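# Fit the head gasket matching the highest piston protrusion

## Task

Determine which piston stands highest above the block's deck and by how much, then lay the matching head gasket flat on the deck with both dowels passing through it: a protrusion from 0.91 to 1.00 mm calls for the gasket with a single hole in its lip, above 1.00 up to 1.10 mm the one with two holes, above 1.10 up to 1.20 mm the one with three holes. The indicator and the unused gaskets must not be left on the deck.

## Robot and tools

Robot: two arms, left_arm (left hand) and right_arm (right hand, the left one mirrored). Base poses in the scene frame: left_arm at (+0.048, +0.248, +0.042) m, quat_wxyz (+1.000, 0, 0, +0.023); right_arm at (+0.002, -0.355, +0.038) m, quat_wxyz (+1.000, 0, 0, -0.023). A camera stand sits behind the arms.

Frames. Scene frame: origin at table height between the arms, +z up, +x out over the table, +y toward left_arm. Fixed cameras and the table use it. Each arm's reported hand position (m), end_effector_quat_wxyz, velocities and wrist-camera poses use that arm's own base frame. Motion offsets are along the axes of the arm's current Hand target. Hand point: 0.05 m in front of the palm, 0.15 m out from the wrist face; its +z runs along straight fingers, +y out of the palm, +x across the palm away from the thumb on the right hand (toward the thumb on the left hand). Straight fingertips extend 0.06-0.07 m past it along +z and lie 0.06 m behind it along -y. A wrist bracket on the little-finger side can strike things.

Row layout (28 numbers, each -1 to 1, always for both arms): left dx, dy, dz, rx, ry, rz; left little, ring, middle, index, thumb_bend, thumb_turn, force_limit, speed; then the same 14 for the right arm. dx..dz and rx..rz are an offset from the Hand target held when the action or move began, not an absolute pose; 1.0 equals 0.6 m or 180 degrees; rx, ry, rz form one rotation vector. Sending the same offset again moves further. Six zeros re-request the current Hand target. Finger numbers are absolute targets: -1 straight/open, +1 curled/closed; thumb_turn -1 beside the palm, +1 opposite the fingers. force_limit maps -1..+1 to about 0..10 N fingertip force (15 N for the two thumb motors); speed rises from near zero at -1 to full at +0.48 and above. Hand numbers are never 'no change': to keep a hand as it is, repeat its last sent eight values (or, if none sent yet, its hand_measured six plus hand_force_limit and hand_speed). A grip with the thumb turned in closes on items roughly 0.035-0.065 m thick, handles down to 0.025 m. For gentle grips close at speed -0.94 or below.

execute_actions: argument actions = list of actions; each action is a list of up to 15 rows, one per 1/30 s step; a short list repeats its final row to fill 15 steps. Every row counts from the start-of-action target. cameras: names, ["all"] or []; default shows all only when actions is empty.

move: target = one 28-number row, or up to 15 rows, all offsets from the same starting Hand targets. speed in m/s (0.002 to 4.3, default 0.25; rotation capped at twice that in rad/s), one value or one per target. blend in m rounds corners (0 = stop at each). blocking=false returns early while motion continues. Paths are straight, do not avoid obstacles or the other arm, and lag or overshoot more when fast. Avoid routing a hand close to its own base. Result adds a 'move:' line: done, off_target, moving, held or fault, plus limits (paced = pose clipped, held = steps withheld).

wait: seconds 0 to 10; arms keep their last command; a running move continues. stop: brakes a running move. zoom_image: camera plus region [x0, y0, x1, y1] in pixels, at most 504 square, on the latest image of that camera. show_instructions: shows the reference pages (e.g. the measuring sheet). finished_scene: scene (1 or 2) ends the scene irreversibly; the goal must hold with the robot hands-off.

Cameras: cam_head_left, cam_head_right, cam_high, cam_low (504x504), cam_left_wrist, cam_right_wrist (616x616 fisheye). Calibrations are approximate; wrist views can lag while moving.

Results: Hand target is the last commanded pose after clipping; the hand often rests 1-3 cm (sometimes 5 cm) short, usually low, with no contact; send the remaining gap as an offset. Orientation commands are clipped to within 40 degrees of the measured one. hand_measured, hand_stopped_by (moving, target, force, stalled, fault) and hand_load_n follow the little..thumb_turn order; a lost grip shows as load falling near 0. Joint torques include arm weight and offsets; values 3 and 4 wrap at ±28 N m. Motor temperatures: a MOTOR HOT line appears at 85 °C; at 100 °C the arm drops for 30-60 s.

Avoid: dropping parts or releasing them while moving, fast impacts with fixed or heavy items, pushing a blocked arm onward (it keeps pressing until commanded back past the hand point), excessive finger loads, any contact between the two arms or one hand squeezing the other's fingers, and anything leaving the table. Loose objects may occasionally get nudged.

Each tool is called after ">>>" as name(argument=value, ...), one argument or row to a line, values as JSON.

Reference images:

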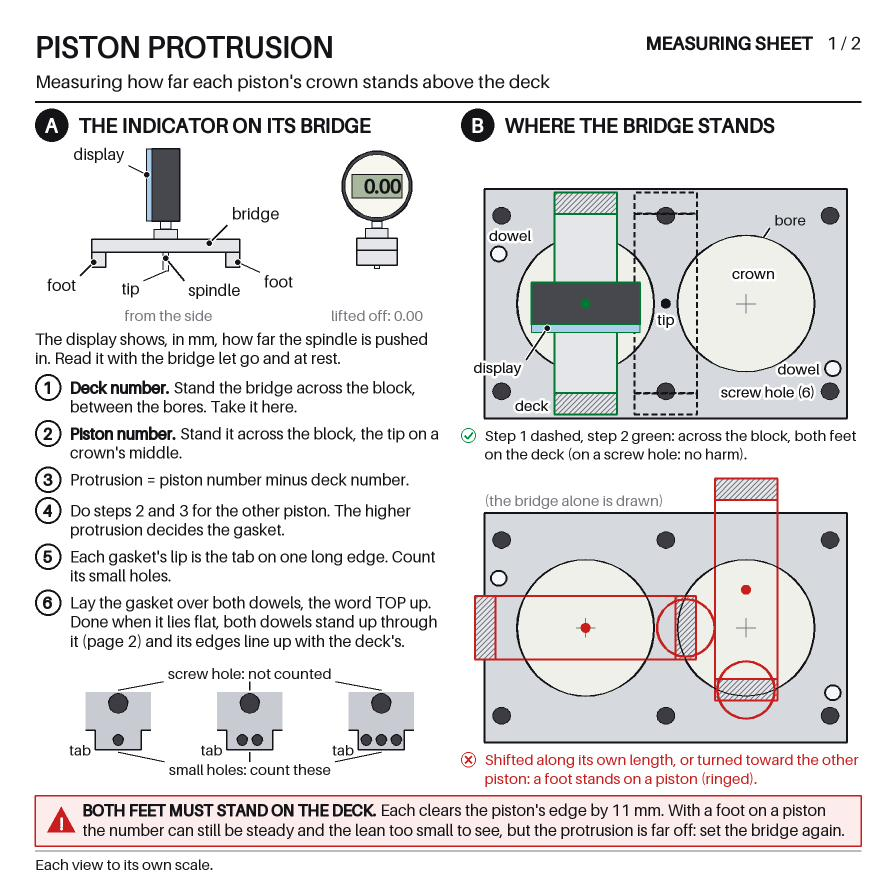

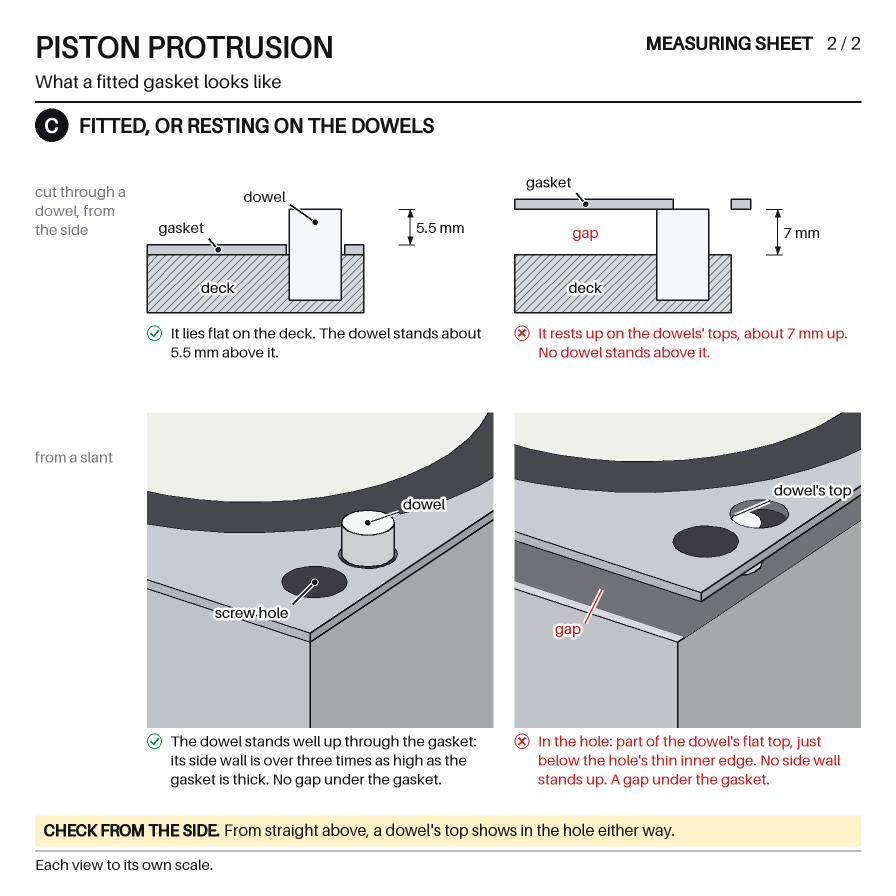

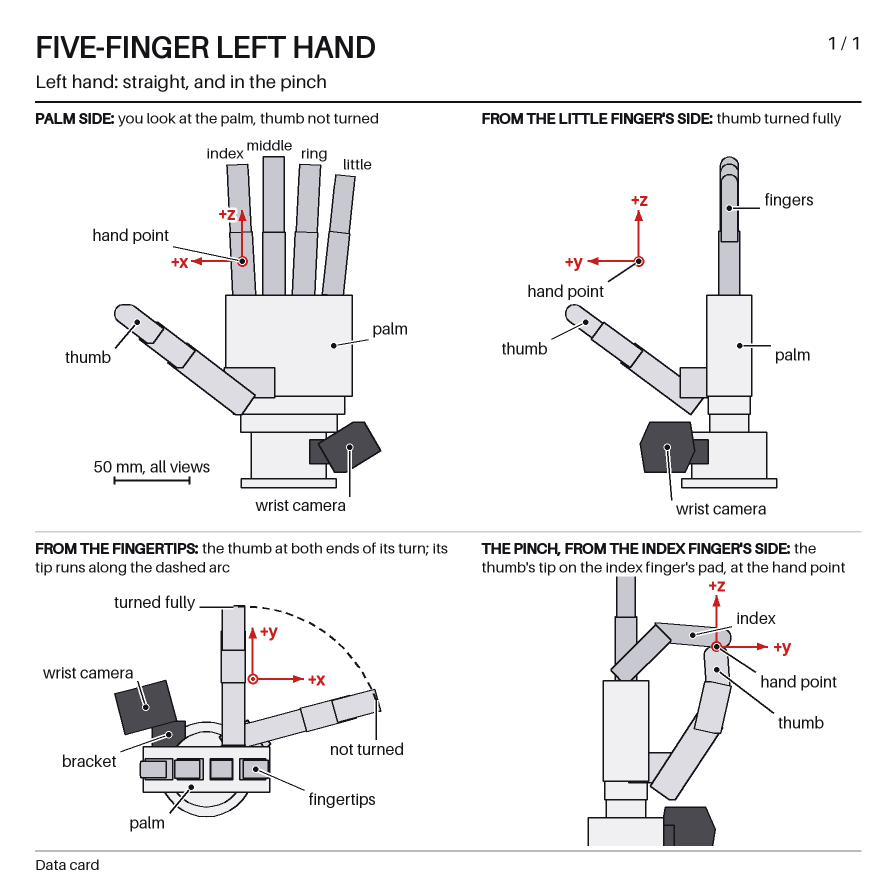

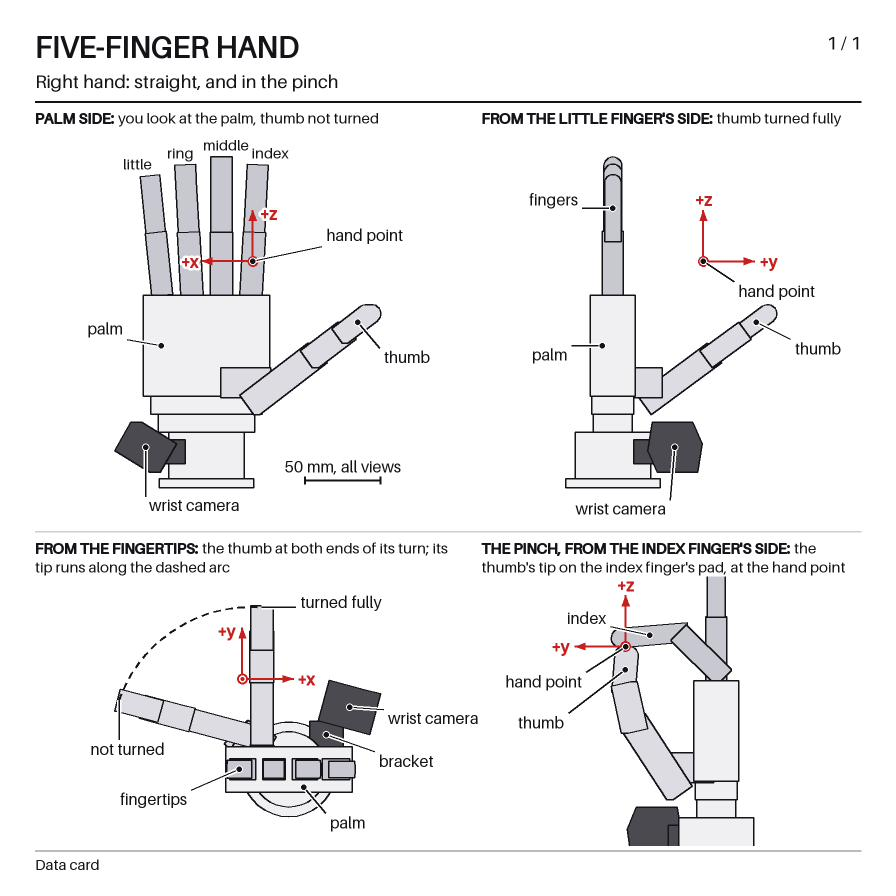

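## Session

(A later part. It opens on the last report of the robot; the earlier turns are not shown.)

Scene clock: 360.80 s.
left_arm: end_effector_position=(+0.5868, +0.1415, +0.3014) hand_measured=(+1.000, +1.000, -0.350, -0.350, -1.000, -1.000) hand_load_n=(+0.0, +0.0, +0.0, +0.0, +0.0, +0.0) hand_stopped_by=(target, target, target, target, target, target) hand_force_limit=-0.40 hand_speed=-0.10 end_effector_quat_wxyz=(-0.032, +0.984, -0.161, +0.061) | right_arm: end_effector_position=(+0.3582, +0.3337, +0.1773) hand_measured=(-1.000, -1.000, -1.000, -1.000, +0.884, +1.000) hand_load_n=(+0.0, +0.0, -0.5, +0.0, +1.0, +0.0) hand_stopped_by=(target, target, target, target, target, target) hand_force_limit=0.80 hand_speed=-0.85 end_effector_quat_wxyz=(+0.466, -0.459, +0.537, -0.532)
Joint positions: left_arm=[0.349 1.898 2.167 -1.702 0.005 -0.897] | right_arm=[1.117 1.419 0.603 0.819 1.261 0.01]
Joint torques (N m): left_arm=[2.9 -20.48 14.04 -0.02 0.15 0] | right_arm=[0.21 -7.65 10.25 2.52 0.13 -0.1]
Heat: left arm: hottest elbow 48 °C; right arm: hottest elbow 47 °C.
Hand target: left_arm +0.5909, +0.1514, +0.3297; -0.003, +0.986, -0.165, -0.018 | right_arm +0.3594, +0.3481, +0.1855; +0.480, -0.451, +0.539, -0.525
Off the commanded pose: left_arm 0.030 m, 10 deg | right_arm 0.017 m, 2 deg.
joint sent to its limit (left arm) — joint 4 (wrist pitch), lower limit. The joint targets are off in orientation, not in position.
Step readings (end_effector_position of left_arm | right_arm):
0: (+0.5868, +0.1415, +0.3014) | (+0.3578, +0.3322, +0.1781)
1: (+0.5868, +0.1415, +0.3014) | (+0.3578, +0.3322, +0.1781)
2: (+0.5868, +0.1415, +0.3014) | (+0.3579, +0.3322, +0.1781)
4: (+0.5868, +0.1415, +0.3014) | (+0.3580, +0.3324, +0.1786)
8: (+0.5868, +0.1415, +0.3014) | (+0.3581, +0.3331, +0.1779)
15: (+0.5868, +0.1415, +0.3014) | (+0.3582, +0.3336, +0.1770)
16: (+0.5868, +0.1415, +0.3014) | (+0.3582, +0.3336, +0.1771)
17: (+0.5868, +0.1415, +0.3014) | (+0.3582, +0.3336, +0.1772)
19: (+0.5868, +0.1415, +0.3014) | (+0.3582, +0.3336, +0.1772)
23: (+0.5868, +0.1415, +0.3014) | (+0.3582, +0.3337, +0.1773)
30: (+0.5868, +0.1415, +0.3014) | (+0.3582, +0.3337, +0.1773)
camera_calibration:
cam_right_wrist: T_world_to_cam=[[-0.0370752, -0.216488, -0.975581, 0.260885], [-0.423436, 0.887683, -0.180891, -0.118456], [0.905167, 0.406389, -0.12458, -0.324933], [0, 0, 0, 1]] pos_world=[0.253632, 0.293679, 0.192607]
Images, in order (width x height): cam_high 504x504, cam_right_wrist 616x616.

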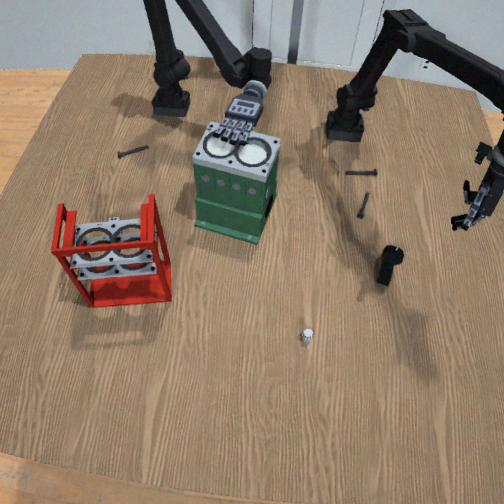

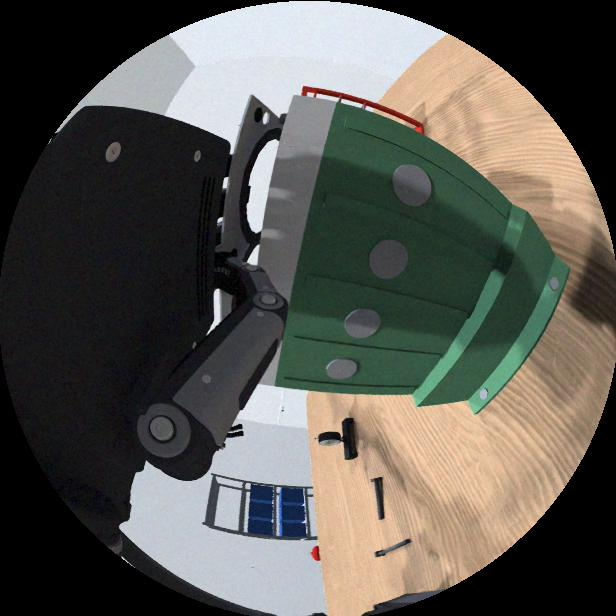

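>>> execute_actions(
  actions=[
    [[0,0,0,0,0,0,1,1,-0.35,-0.35,-1,-1,-0.4,-0.1,0,0.0083,0,0,0,0,-1,-1,-1,-1,0.885,1,0.8,-0.85]],
    [[0,0,0,0,0,0,1,1,-0.35,-0.35,-1,-1,-0.4,-0.1,0,0,0,0,0,0,-1,-1,-1,-1,0.885,1,0.8,-0.85]],
  ],
  cameras=["cam_high", "cam_right_wrist"],
)

>>> zoom_image(
  camera="cam_high",
  region=[180, 95, 290, 205],
)

>>> zoom_image(
  camera="cam_right_wrist",
  region=[200, 90, 320, 330],
)

Scene clock: 362.43 s.
left_arm: end_effector_position=(+0.5868, +0.1415, +0.3014) hand_measured=(+1.000, +1.000, -0.350, -0.350, -1.000, -1.000) hand_load_n=(+0.0, +0.0, +0.0, +0.0, +0.0, +0.0) hand_stopped_by=(target, target, target, target, target, target) hand_force_limit=-0.40 hand_speed=-0.10 end_effector_quat_wxyz=(-0.032, +0.984, -0.161, +0.061) | right_arm: end_effector_position=(+0.3586, +0.3352, +0.1747) hand_measured=(-1.000, -1.000, -1.000, -1.000, +0.884, +1.000) hand_load_n=(+0.0, +0.0, +0.0, +0.0, +0.5, +0.0) hand_stopped_by=(target, target, target, target, target, target) hand_force_limit=0.80 hand_speed=-0.85 end_effector_quat_wxyz=(+0.468, -0.457, +0.538, -0.531)
Joint positions: left_arm=[0.349 1.898 2.167 -1.702 0.005 -0.897] | right_arm=[1.119 1.432 0.603 0.838 1.263 0.01]
Joint torques (N m): left_arm=[2.9 -20.48 14.04 -0.01 0.15 0] | right_arm=[0.15 -7.71 9.76 2.39 0.04 -0.11]
Heat: left arm: hottest elbow 48 °C; right arm: hottest elbow 47 °C.
Hand target: left_arm +0.5909, +0.1514, +0.3297; -0.003, +0.986, -0.165, -0.018 | right_arm +0.3594, +0.3483, +0.1805; +0.480, -0.451, +0.539, -0.525
Off the commanded pose: left_arm 0.030 m, 10 deg | right_arm 0.014 m, 2 deg.
joint sent to its limit (left arm) — joint 4 (wrist pitch), lower limit. The joint targets are off in orientation, not in position.
Step readings (end_effector_position of left_arm | right_arm):
0: (+0.5868, +0.1415, +0.3014) | (+0.3582, +0.3337, +0.1773)
1: (+0.5868, +0.1415, +0.3014) | (+0.3582, +0.3337, +0.1773)
2: (+0.5868, +0.1415, +0.3014) | (+0.3583, +0.3338, +0.1772)
4: (+0.5868, +0.1415, +0.3014) | (+0.3584, +0.3341, +0.1770)
8: (+0.5868, +0.1415, +0.3014) | (+0.3585, +0.3348, +0.1748)
15: (+0.5868, +0.1415, +0.3014) | (+0.3585, +0.3351, +0.1744)
16: (+0.5868, +0.1415, +0.3014) | (+0.3586, +0.3351, +0.1745)
17: (+0.5868, +0.1415, +0.3014) | (+0.3586, +0.3351, +0.1746)
19: (+0.5868, +0.1415, +0.3014) | (+0.3586, +0.3351, +0.1746)
23: (+0.5868, +0.1415, +0.3014) | (+0.3586, +0.3351, +0.1747)
30: (+0.5868, +0.1415, +0.3014) | (+0.3586, +0.3352, +0.1747)
camera_calibration:
cam_right_wrist: T_world_to_cam=[[-0.034778, -0.211077, -0.976851, 0.256295], [-0.421903, 0.889174, -0.177111, -0.121843], [0.905974, 0.405976, -0.119978, -0.327188], [0, 0, 0, 1]] pos_world=[0.253931, 0.295268, 0.189527]
Images, in order (width x height): cam_high 504x504, cam_right_wrist 616x616.

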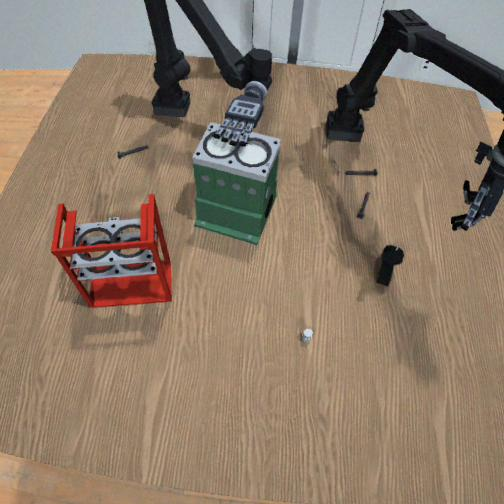

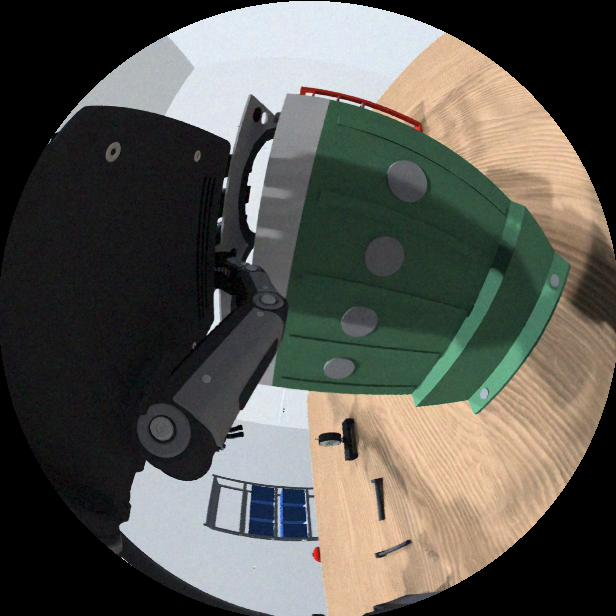

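Scaled by 4.582 from the camera's 504x504 image, which has a finer 720x720 frame.

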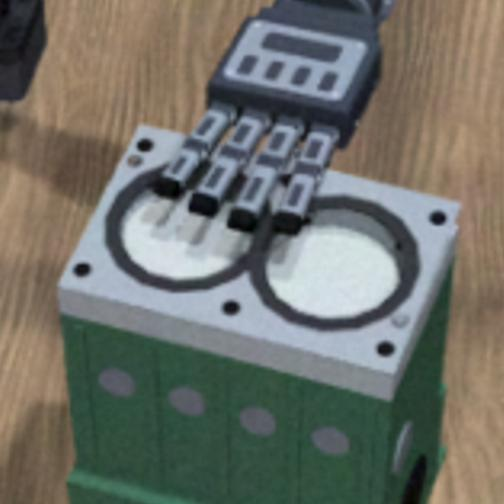

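Scaled by 2.100 from the camera's 616x616 image, which has a finer 880x880 frame.

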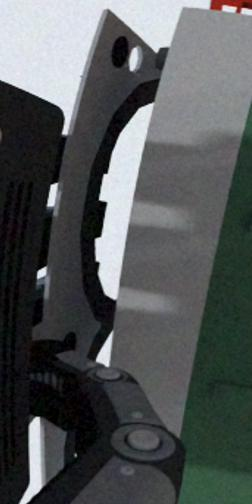

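>>> execute_actions(
  actions=[
    [[0,0,0,0,0,0,1,1,-0.35,-0.35,-1,-1,-0.4,-0.1,0,0.0083,0,0,0,0,-1,-1,-1,-1,0.885,1,0.8,-0.85]],
    [[0,0,0,0,0,0,1,1,-0.35,-0.35,-1,-1,-0.4,-0.1,0,0,0,0,0,0,-1,-1,-1,-1,0.885,1,0.8,-0.85]],
  ],
  cameras=["cam_high", "cam_right_wrist"],
)

>>> zoom_image(
  camera="cam_high",
  region=[180, 95, 290, 205],
)

>>> zoom_image(
  camera="cam_right_wrist",
  region=[200, 90, 320, 330],
)

Scene clock: 363.93 s.
left_arm: end_effector_position=(+0.5868, +0.1415, +0.3014) hand_measured=(+1.000, +1.000, -0.350, -0.350, -1.000, -1.000) hand_load_n=(+0.0, +0.0, +0.0, +0.0, +0.0, +0.0) hand_stopped_by=(target, target, target, target, target, target) hand_force_limit=-0.40 hand_speed=-0.10 end_effector_quat_wxyz=(-0.032, +0.984, -0.161, +0.061) | right_arm: end_effector_position=(+0.3593, +0.3361, +0.1720) hand_measured=(-1.000, -1.000, -1.000, -1.000, +0.884, +1.000) hand_load_n=(+0.0, +0.0, +0.0, -0.5, +1.0, +0.0) hand_stopped_by=(target, target, target, target, target, target) hand_force_limit=0.80 hand_speed=-0.85 end_effector_quat_wxyz=(+0.469, -0.455, +0.540, -0.531)
Joint positions: left_arm=[0.349 1.898 2.167 -1.702 0.005 -0.897] | right_arm=[1.119 1.445 0.603 0.856 1.266 0.01]
Joint torques (N m): left_arm=[2.9 -20.48 14.04 0.01 0.15 0] | right_arm=[0.38 -7.77 9.33 2.48 -0.09 -0.12]
Heat: left arm: hottest elbow 48 °C; right arm: hottest elbow 47 °C.
Hand target: left_arm +0.5909, +0.1514, +0.3297; -0.003, +0.986, -0.165, -0.018 | right_arm +0.3595, +0.3485, +0.1754; +0.480, -0.451, +0.539, -0.525
Off the commanded pose: left_arm 0.030 m, 10 deg | right_arm 0.013 m, 2 deg.
joint sent to its limit (left arm) — joint 4 (wrist pitch), lower limit. The joint targets are off in orientation, not in position.
Step readings (end_effector_position of left_arm | right_arm):
0: (+0.5868, +0.1415, +0.3014) | (+0.3586, +0.3352, +0.1747)
1: (+0.5868, +0.1415, +0.3014) | (+0.3586, +0.3352, +0.1747)
2: (+0.5868, +0.1415, +0.3014) | (+0.3586, +0.3352, +0.1748)
4: (+0.5868, +0.1415, +0.3014) | (+0.3588, +0.3354, +0.1743)
8: (+0.5868, +0.1415, +0.3014) | (+0.3591, +0.3357, +0.1725)
15: (+0.5868, +0.1415, +0.3014) | (+0.3593, +0.3360, +0.1718)
16: (+0.5868, +0.1415, +0.3014) | (+0.3593, +0.3360, +0.1718)
17: (+0.5868, +0.1415, +0.3014) | (+0.3593, +0.3360, +0.1719)
19: (+0.5868, +0.1415, +0.3014) | (+0.3593, +0.3361, +0.1719)
23: (+0.5868, +0.1415, +0.3014) | (+0.3593, +0.3361, +0.1720)
30: (+0.5868, +0.1415, +0.3014) | (+0.3593, +0.3361, +0.1720)
camera_calibration:
cam_right_wrist: T_world_to_cam=[[-0.0332989, -0.206623, -0.977854, 0.252023], [-0.419154, 0.891083, -0.174015, -0.124942], [0.907305, 0.404076, -0.116279, -0.329009], [0, 0, 0, 1]] pos_world=[0.254533, 0.296352, 0.186443]
Images, in order (width x height): cam_high 504x504, cam_right_wrist 616x616.

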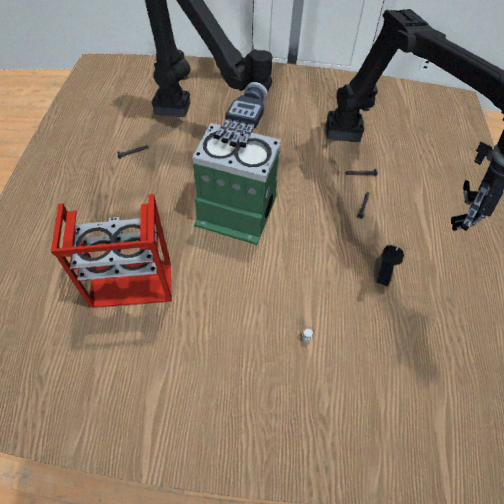

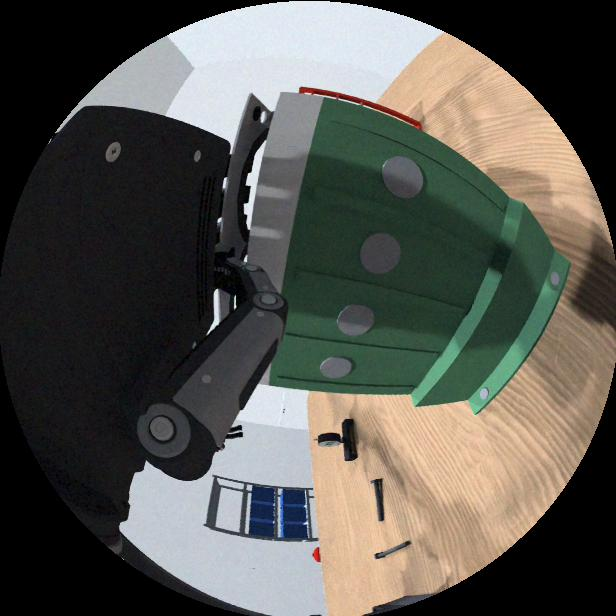

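Scaled by 4.582 from the camera's 504x504 image, which has a finer 720x720 frame.

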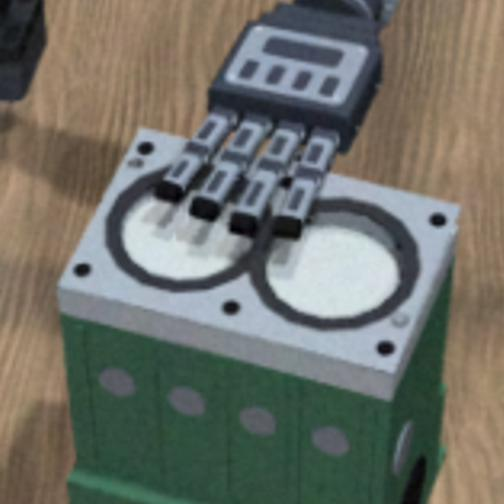

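Scaled by 2.100 from the camera's 616x616 image, which has a finer 880x880 frame.

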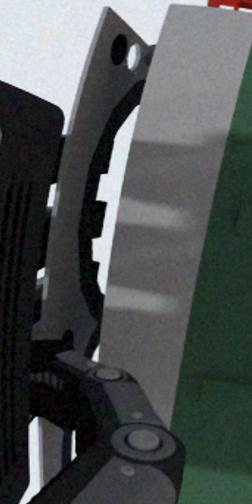

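>>> execute_actions(
  actions=[
    [[0,0,0,0,0,0,1,1,-0.35,-0.35,-1,-1,-0.4,-0.1,0,0.0083,0,0,0,-0.007,-1,-1,-1,-1,0.885,1,0.8,-0.85]],
    [[0,0,0,0,0,0,1,1,-0.35,-0.35,-1,-1,-0.4,-0.1,0,0,0,0,0,0,-1,-1,-1,-1,0.885,1,0.8,-0.85]],
  ],
  cameras=["cam_high", "cam_right_wrist"],
)

>>> zoom_image(
  camera="cam_high",
  region=[180, 95, 290, 205],
)

>>> zoom_image(
  camera="cam_right_wrist",
  region=[200, 90, 320, 330],
)

Scene clock: 365.57 s.
left_arm: end_effector_position=(+0.5868, +0.1415, +0.3014) hand_measured=(+1.000, +1.000, -0.350, -0.350, -1.000, -1.000) hand_load_n=(+0.0, +0.5, +0.0, +0.0, +0.0, +0.0) hand_stopped_by=(target, target, target, target, target, target) hand_force_limit=-0.40 hand_speed=-0.10 end_effector_quat_wxyz=(-0.032, +0.984, -0.161, +0.061) | right_arm: end_effector_position=(+0.3595, +0.3367, +0.1675) hand_measured=(-1.000, -1.000, -1.000, -1.000, +0.884, +1.000) hand_load_n=(+0.0, +0.0, +0.0, +0.0, +1.0, +0.5) hand_stopped_by=(target, target, target, target, target, target) hand_force_limit=0.80 hand_speed=-0.85 end_effector_quat_wxyz=(+0.466, -0.457, +0.537, -0.534)
Joint positions: left_arm=[0.349 1.898 2.167 -1.702 0.005 -0.897] | right_arm=[1.12 1.461 0.603 0.873 1.268 -0.003]
Joint torques (N m): left_arm=[2.96 -20.48 14.04 -0.01 0.15 0] | right_arm=[0.15 -7.82 9.26 2.4 -0.13 -0.2]
Heat: left arm: hottest elbow 48 °C; right arm: hottest elbow 46 °C.
Hand target: left_arm +0.5909, +0.1514, +0.3297; -0.003, +0.986, -0.165, -0.018 | right_arm +0.3596, +0.3487, +0.1706; +0.474, -0.457, +0.534, -0.530
Off the commanded pose: left_arm 0.030 m, 10 deg | right_arm 0.012 m, 1 deg.
joint sent to its limit (left arm) — joint 4 (wrist pitch), lower limit. The joint targets are off in orientation, not in position.
Step readings (end_effector_position of left_arm | right_arm):
0: (+0.5868, +0.1415, +0.3014) | (+0.3593, +0.3361, +0.1720)
1: (+0.5868, +0.1415, +0.3014) | (+0.3593, +0.3361, +0.1721)
2: (+0.5868, +0.1415, +0.3014) | (+0.3594, +0.3361, +0.1721)
4: (+0.5868, +0.1415, +0.3014) | (+0.3594, +0.3362, +0.1715)
8: (+0.5868, +0.1415, +0.3014) | (+0.3593, +0.3366, +0.1684)
15: (+0.5868, +0.1415, +0.3014) | (+0.3595, +0.3368, +0.1673)
16: (+0.5868, +0.1415, +0.3014) | (+0.3595, +0.3367, +0.1673)
17: (+0.5868, +0.1415, +0.3014) | (+0.3595, +0.3367, +0.1673)
19: (+0.5868, +0.1415, +0.3014) | (+0.3595, +0.3367, +0.1674)
23: (+0.5868, +0.1415, +0.3014) | (+0.3595, +0.3367, +0.1674)
30: (+0.5868, +0.1415, +0.3014) | (+0.3595, +0.3367, +0.1675)
camera_calibration:
cam_right_wrist: T_world_to_cam=[[-0.0348732, -0.2177, -0.975393, 0.251646], [-0.418321, 0.889553, -0.183585, -0.124448], [0.90763, 0.401625, -0.12209, -0.32835], [0, 0, 0, 1]] pos_world=[0.254737, 0.29736, 0.182518]
Images, in order (width x height): cam_high 504x504, cam_right_wrist 616x616.

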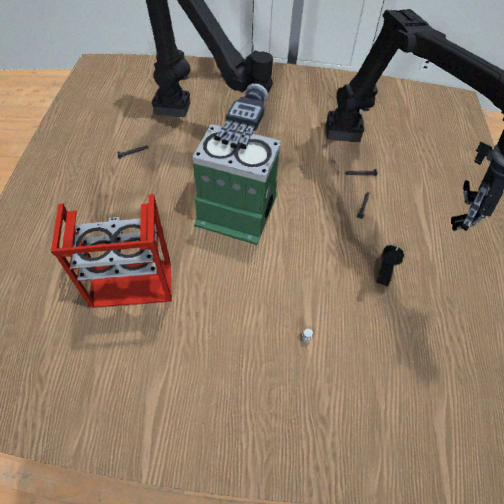

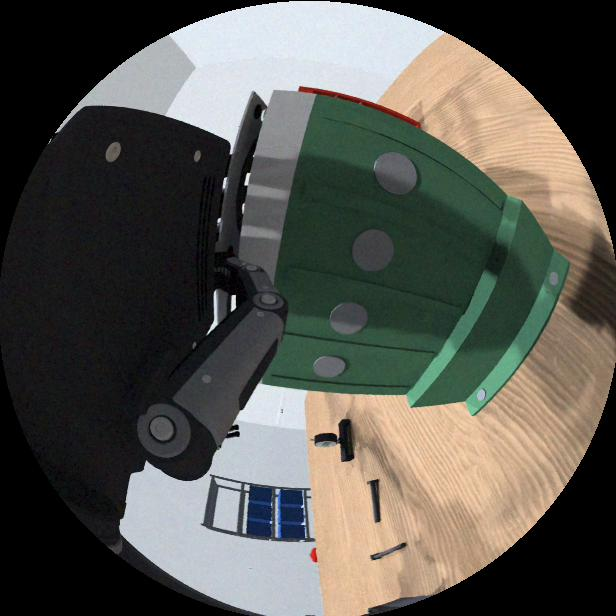

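Scaled by 4.582 from the camera's 504x504 image, which has a finer 720x720 frame.

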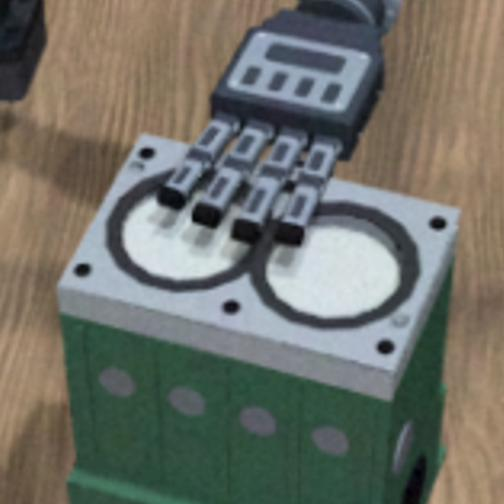

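Scaled by 2.100 from the camera's 616x616 image, which has a finer 880x880 frame.

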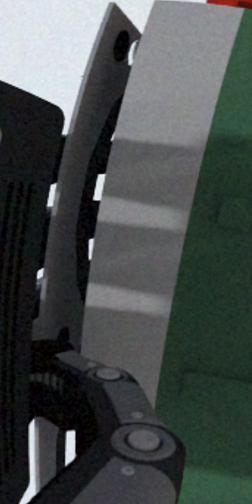

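>>> zoom_image(
  camera="cam_high",
  region=[204, 122, 216, 134],
)

>>> zoom_image(
  camera="cam_high",
  region=[260, 158, 272, 170],
)

>>> execute_actions(
  actions=[],
  cameras=["cam_head_left", "cam_head_right"],
)

>>> zoom_image(
  camera="cam_head_left",
  region=[335, 225, 365, 255],
)

>>> zoom_image(
  camera="cam_head_left",
  region=[255, 190, 365, 270],
)

Scaled by 42.000 from the camera's 504x504 image, which has a finer 720x720 frame.

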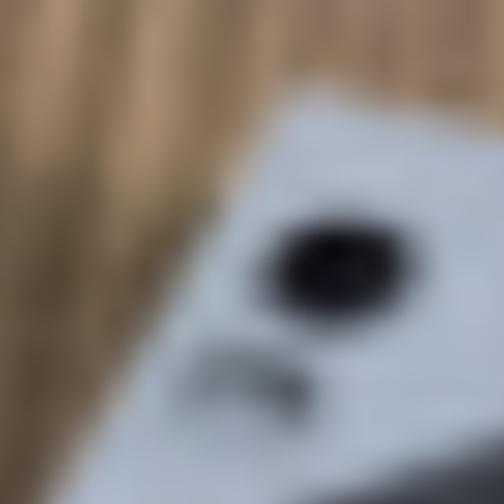

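Scaled by 42.000 from the camera's 504x504 image, which has a finer 720x720 frame.

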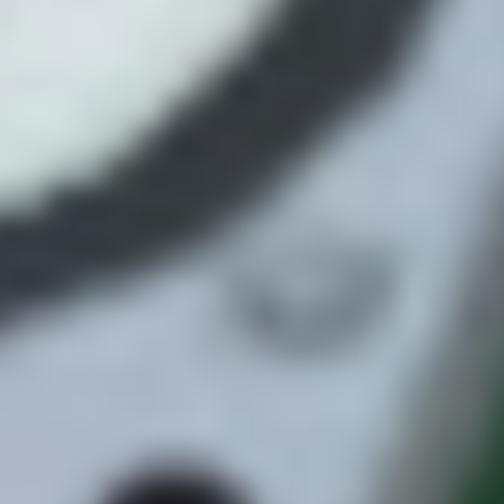

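Scene clock: 365.90 s.
left_arm: end_effector_position=(+0.5868, +0.1415, +0.3014) hand_measured=(+1.000, +1.000, -0.350, -0.350, -1.000, -1.000) hand_load_n=(+0.0, +0.0, +0.0, +0.0, +0.0, +0.0) hand_stopped_by=(target, target, target, target, target, target) hand_force_limit=-0.40 hand_speed=-0.10 end_effector_quat_wxyz=(-0.032, +0.984, -0.161, +0.061) | right_arm: end_effector_position=(+0.3595, +0.3367, +0.1675) hand_measured=(-1.000, -1.000, -1.000, -1.000, +0.884, +1.000) hand_load_n=(+0.0, +0.0, +0.0, +0.0, +1.0, +0.5) hand_stopped_by=(target, target, target, target, target, target) hand_force_limit=0.80 hand_speed=-0.85 end_effector_quat_wxyz=(+0.466, -0.457, +0.537, -0.534)
Joint positions: left_arm=[0.349 1.898 2.167 -1.702 0.005 -0.897] | right_arm=[1.12 1.461 0.603 0.873 1.268 -0.003]
Joint velocities: within noise
Joint torques (N m): left_arm=[2.96 -20.48 14.04 0.01 0.15 0] | right_arm=[0.56 -7.88 9.24 2.43 -0.14 -0.2]
Motor temperatures (°C): left_arm=[31 36 48 29 28 25] | right_arm=[34 33 46 28 25 29]
Heat: left arm: hottest elbow 48 °C; right arm: hottest elbow 46 °C.
Hand target: left_arm +0.5909, +0.1514, +0.3297; -0.003, +0.986, -0.165, -0.018 | right_arm +0.3596, +0.3487, +0.1706; +0.474, -0.457, +0.534, -0.530
Off the commanded pose: left_arm 0.030 m, 10 deg | right_arm 0.012 m, 1 deg.
Images, in order (width x height): cam_head_left 504x504, cam_head_right 504x504.

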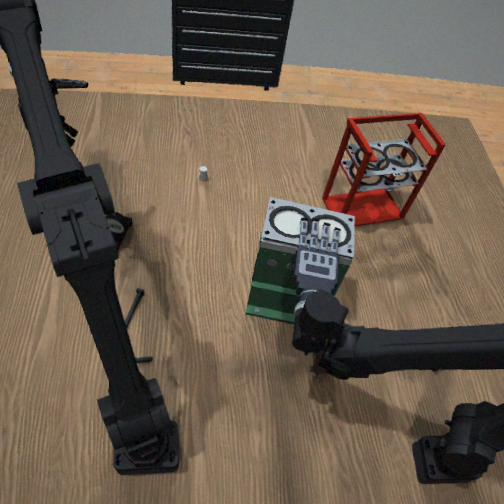

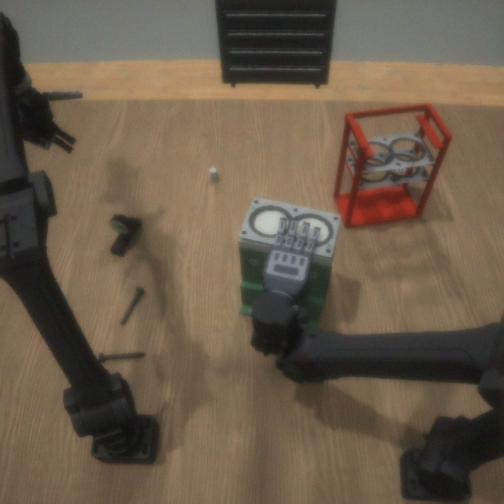

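Scaled by 16.800 from the camera's 504x504 image, which has a finer 720x720 frame.

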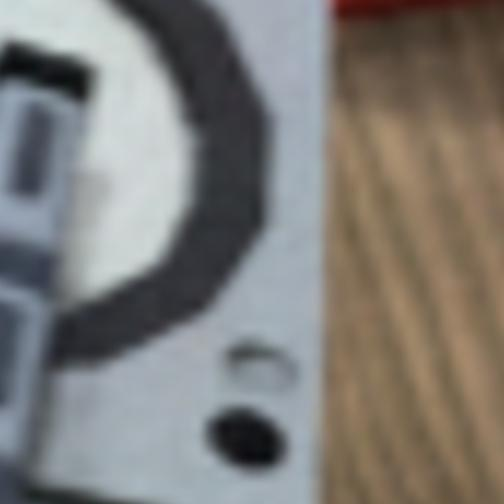

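Scaled by 4.582 from the camera's 504x504 image, which has a finer 720x720 frame.

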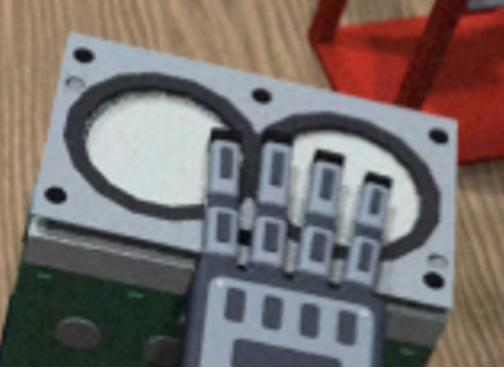

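>>> execute_actions(
  actions=[
    [[0,0,0,0,0,0,1,1,-0.35,-0.35,-1,-1,-0.4,-0.1,0,0.006,0,0,0,0,-1,-1,-1,-1,0.885,1,0.8,-0.85]],
    [[0,0,0,0,0,0,1,1,-0.35,-0.35,-1,-1,-0.4,-0.1,0,0,0,0,0,0,-1,-1,-1,-1,0.885,1,0.8,-0.85]],
  ],
  cameras=["cam_high", "cam_head_left", "cam_right_wrist"],
)

>>> zoom_image(
  camera="cam_high",
  region=[180, 95, 290, 205],
)

>>> zoom_image(
  camera="cam_high",
  region=[204, 122, 216, 134],
)

>>> zoom_image(
  camera="cam_head_left",
  region=[335, 225, 365, 255],
)

Scene clock: 367.40 s.
left_arm: end_effector_position=(+0.5868, +0.1415, +0.3014) hand_measured=(+1.000, +1.000, -0.350, -0.350, -1.000, -1.000) hand_load_n=(+0.0, +0.0, +0.0, +0.0, +0.0, +0.0) hand_stopped_by=(target, target, target, target, target, target) hand_force_limit=-0.40 hand_speed=-0.10 end_effector_quat_wxyz=(-0.032, +0.984, -0.161, +0.061) | right_arm: end_effector_position=(+0.3600, +0.3371, +0.1665) hand_measured=(-1.000, -1.000, -1.000, -1.000, +0.884, +1.000) hand_load_n=(-0.5, +0.0, +0.0, +0.0, +1.0, +0.5) hand_stopped_by=(target, target, target, target, target, target) hand_force_limit=0.80 hand_speed=-0.85 end_effector_quat_wxyz=(+0.467, -0.455, +0.538, -0.534)
Joint positions: left_arm=[0.349 1.898 2.167 -1.702 0.005 -0.897] | right_arm=[1.12 1.468 0.603 0.887 1.271 -0.004]
Joint torques (N m): left_arm=[2.96 -20.54 14.04 0.01 0.15 0] | right_arm=[0.15 -7.59 8.9 2.4 -0.24 -0.19]
Heat: left arm: hottest elbow 48 °C; right arm: hottest elbow 46 °C.
Hand target: left_arm +0.5909, +0.1514, +0.3297; -0.003, +0.986, -0.165, -0.018 | right_arm +0.3597, +0.3488, +0.1669; +0.474, -0.457, +0.534, -0.530
Off the commanded pose: left_arm 0.030 m, 10 deg | right_arm 0.012 m, 1 deg.
joint sent to its limit (left arm) — joint 4 (wrist pitch), lower limit. The joint targets are off in orientation, not in position.
Step readings (end_effector_position of left_arm | right_arm):
0: (+0.5868, +0.1415, +0.3014) | (+0.3595, +0.3367, +0.1675)
1: (+0.5868, +0.1415, +0.3014) | (+0.3595, +0.3367, +0.1675)
2: (+0.5868, +0.1415, +0.3014) | (+0.3595, +0.3368, +0.1674)
4: (+0.5868, +0.1415, +0.3014) | (+0.3596, +0.3369, +0.1675)
8: (+0.5868, +0.1415, +0.3014) | (+0.3598, +0.3371, +0.1665)
15: (+0.5868, +0.1415, +0.3014) | (+0.3599, +0.3371, +0.1666)
16: (+0.5868, +0.1415, +0.3014) | (+0.3600, +0.3372, +0.1667)
17: (+0.5868, +0.1415, +0.3014) | (+0.3600, +0.3372, +0.1667)
19: (+0.5868, +0.1415, +0.3014) | (+0.3600, +0.3371, +0.1666)
23: (+0.5868, +0.1415, +0.3014) | (+0.3600, +0.3372, +0.1667)
30: (+0.5868, +0.1415, +0.3014) | (+0.3600, +0.3371, +0.1667)
camera_calibration:
cam_right_wrist: T_world_to_cam=[[-0.0327246, -0.21312, -0.976478, 0.248623], [-0.415779, 0.891352, -0.180607, -0.126839], [0.908877, 0.400088, -0.11778, -0.32968], [0, 0, 0, 1]] pos_world=[0.255038, 0.297946, 0.181037]
Images, in order (width x height): cam_head_left 504x504, cam_high 504x504, cam_right_wrist 616x616.

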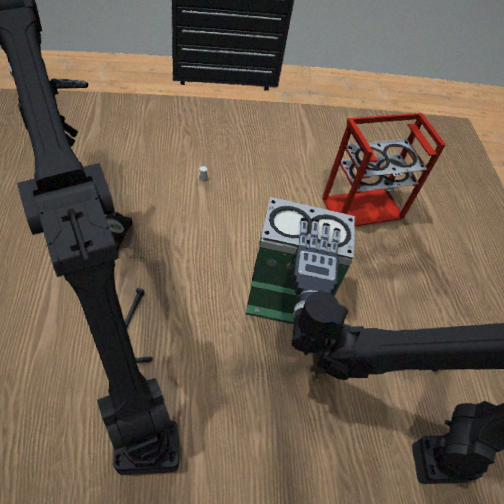

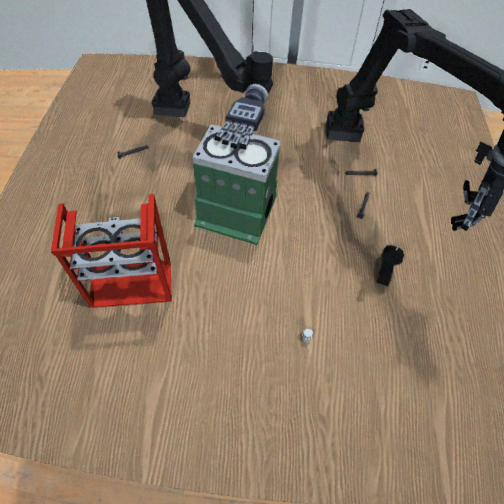

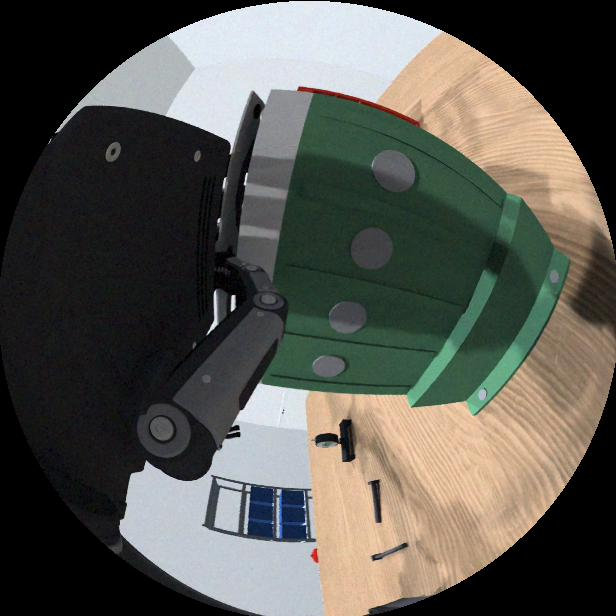

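Scaled by 4.582 from the camera's 504x504 image, which has a finer 720x720 frame.

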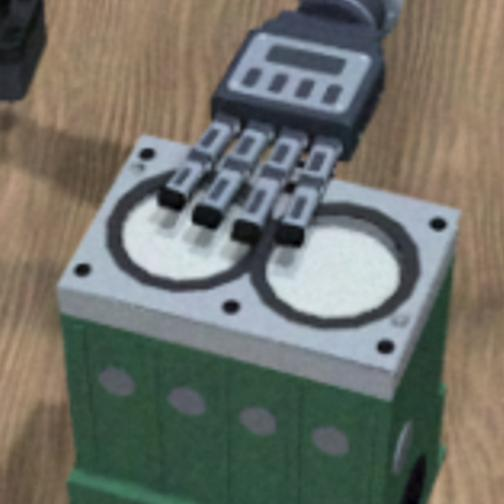

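Scaled by 42.000 from the camera's 504x504 image, which has a finer 720x720 frame.

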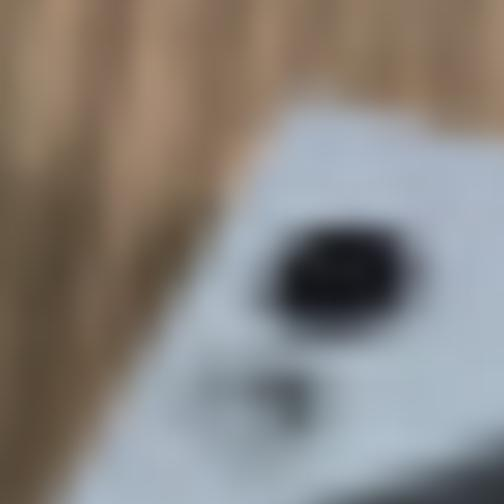

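Scaled by 16.800 from the camera's 504x504 image, which has a finer 720x720 frame.

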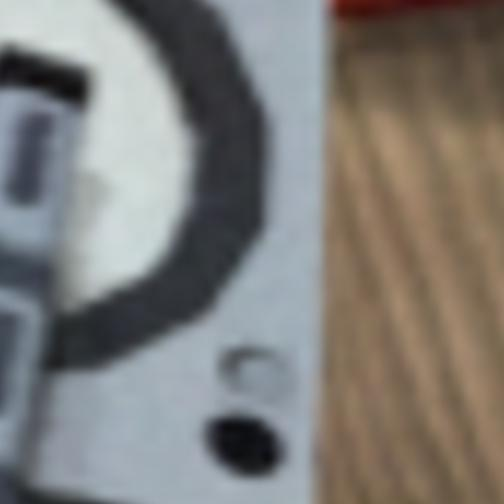

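>>> execute_actions(
  actions=[
    [[0,0,0,0,0,0,1,1,-0.35,-0.35,-1,-1,-0.4,-0.1,0,0.007,0,0,0,0,-1,-1,-1,-1,0.885,1,0.8,-0.85]],
    [[0,0,0,0,0,0,1,1,-0.35,-0.35,-1,-1,-0.4,-0.1,0,0,0,0,0,0,-1,-1,-1,-1,0.885,1,0.8,-0.85]],
  ],
  cameras=["cam_high", "cam_head_left", "cam_right_wrist"],
)

>>> zoom_image(
  camera="cam_high",
  region=[180, 95, 290, 205],
)

>>> zoom_image(
  camera="cam_high",
  region=[204, 122, 216, 134],
)

>>> zoom_image(
  camera="cam_head_left",
  region=[335, 225, 365, 255],
)

Scene clock: 369.50 s.
left_arm: end_effector_position=(+0.5868, +0.1415, +0.3014) hand_measured=(+1.000, +1.000, -0.350, -0.350, -1.000, -1.000) hand_load_n=(+0.0, +0.0, +0.0, +0.0, +0.0, +0.0) hand_stopped_by=(target, target, target, target, target, target) hand_force_limit=-0.40 hand_speed=-0.10 end_effector_quat_wxyz=(-0.032, +0.984, -0.161, +0.061) | right_arm: end_effector_position=(+0.3605, +0.3377, +0.1644) hand_measured=(-1.000, -1.000, -1.000, -1.000, +0.884, +1.000) hand_load_n=(+0.0, +0.0, +0.0, +0.0, +1.5, +0.5) hand_stopped_by=(target, target, target, target, target, target) hand_force_limit=0.80 hand_speed=-0.85 end_effector_quat_wxyz=(+0.467, -0.454, +0.539, -0.535)
Joint positions: left_arm=[0.349 1.898 2.167 -1.702 0.005 -0.897] | right_arm=[1.12 1.478 0.603 0.902 1.273 -0.007]
Joint torques (N m): left_arm=[2.9 -20.54 14.04 0.01 0.15 0] | right_arm=[0.21 -7.41 8.54 2.36 -0.34 -0.15]
Heat: left arm: hottest elbow 48 °C; right arm: hottest elbow 46 °C.
Hand target: left_arm +0.5909, +0.1514, +0.3297; -0.003, +0.986, -0.165, -0.018 | right_arm +0.3597, +0.3489, +0.1627; +0.474, -0.457, +0.534, -0.530
Off the commanded pose: left_arm 0.030 m, 10 deg | right_arm 0.011 m, 1 deg.
joint sent to its limit (left arm) — joint 4 (wrist pitch), lower limit. The joint targets are off in orientation, not in position.
Step readings (end_effector_position of left_arm | right_arm):
0: (+0.5868, +0.1415, +0.3014) | (+0.3600, +0.3371, +0.1665)
1: (+0.5868, +0.1415, +0.3014) | (+0.3600, +0.3371, +0.1665)
2: (+0.5868, +0.1415, +0.3014) | (+0.3600, +0.3372, +0.1665)
4: (+0.5868, +0.1415, +0.3014) | (+0.3601, +0.3374, +0.1662)
8: (+0.5868, +0.1415, +0.3014) | (+0.3603, +0.3376, +0.1643)
15: (+0.5868, +0.1415, +0.3014) | (+0.3605, +0.3377, +0.1643)
16: (+0.5868, +0.1415, +0.3014) | (+0.3605, +0.3377, +0.1643)
17: (+0.5868, +0.1415, +0.3014) | (+0.3605, +0.3377, +0.1643)
19: (+0.5868, +0.1415, +0.3014) | (+0.3605, +0.3377, +0.1643)
23: (+0.5868, +0.1415, +0.3014) | (+0.3605, +0.3377, +0.1644)
30: (+0.5868, +0.1415, +0.3014) | (+0.3605, +0.3377, +0.1644)
camera_calibration:
cam_right_wrist: T_world_to_cam=[[-0.0314864, -0.211628, -0.976843, 0.245752], [-0.413809, 0.892392, -0.179994, -0.128643], [0.909819, 0.398559, -0.115672, -0.330763], [0, 0, 0, 1]] pos_world=[0.255439, 0.298636, 0.178646]
Images, in order (width x height): cam_head_left 504x504, cam_high 504x504, cam_right_wrist 616x616.

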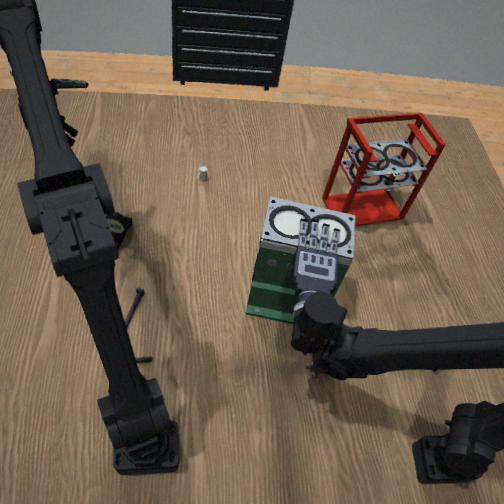

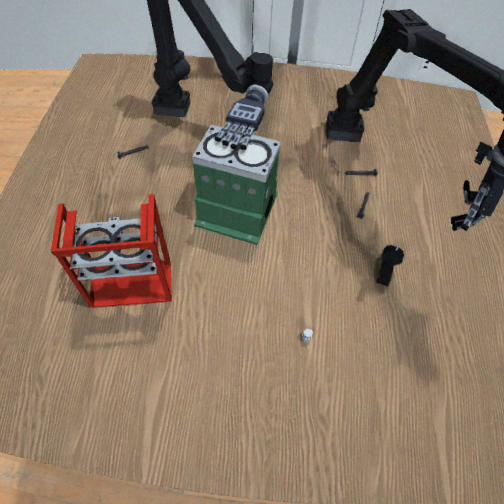

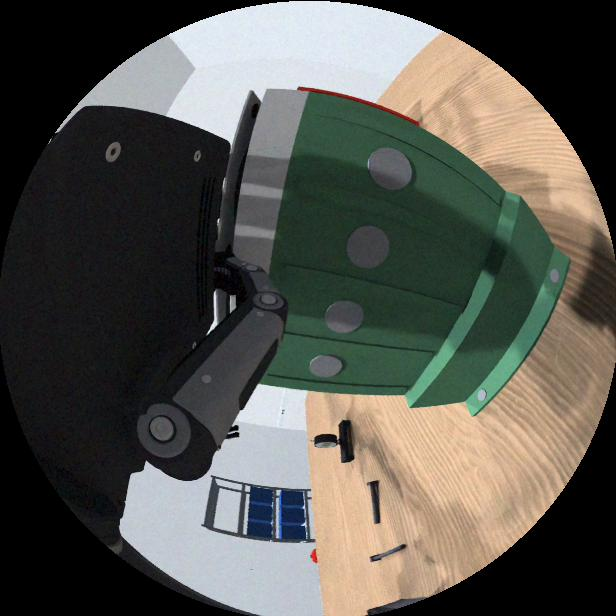

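Scaled by 4.582 from the camera's 504x504 image, which has a finer 720x720 frame.

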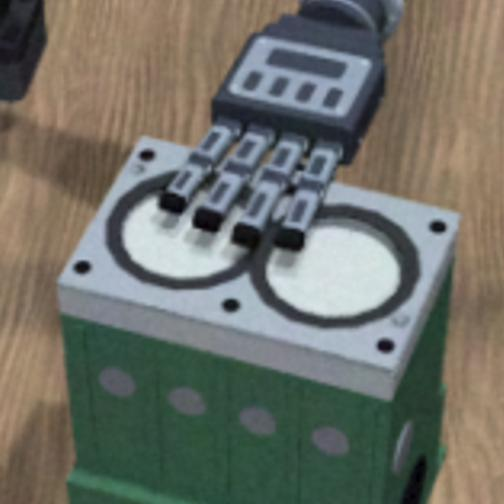

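Scaled by 42.000 from the camera's 504x504 image, which has a finer 720x720 frame.

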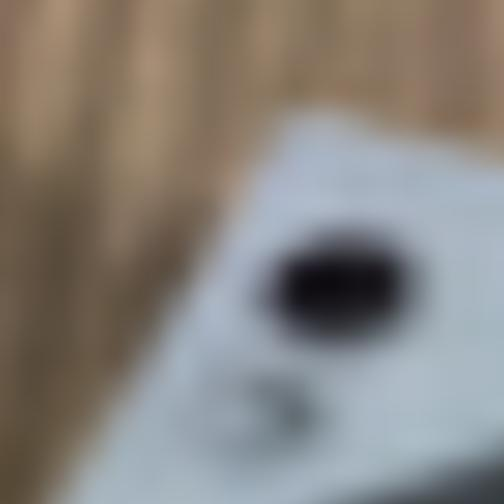

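Scaled by 16.800 from the camera's 504x504 image, which has a finer 720x720 frame.

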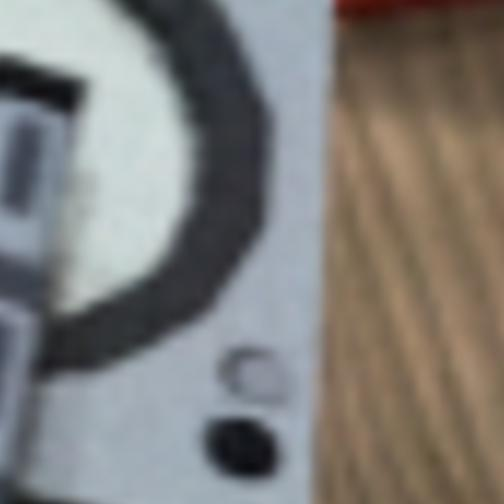

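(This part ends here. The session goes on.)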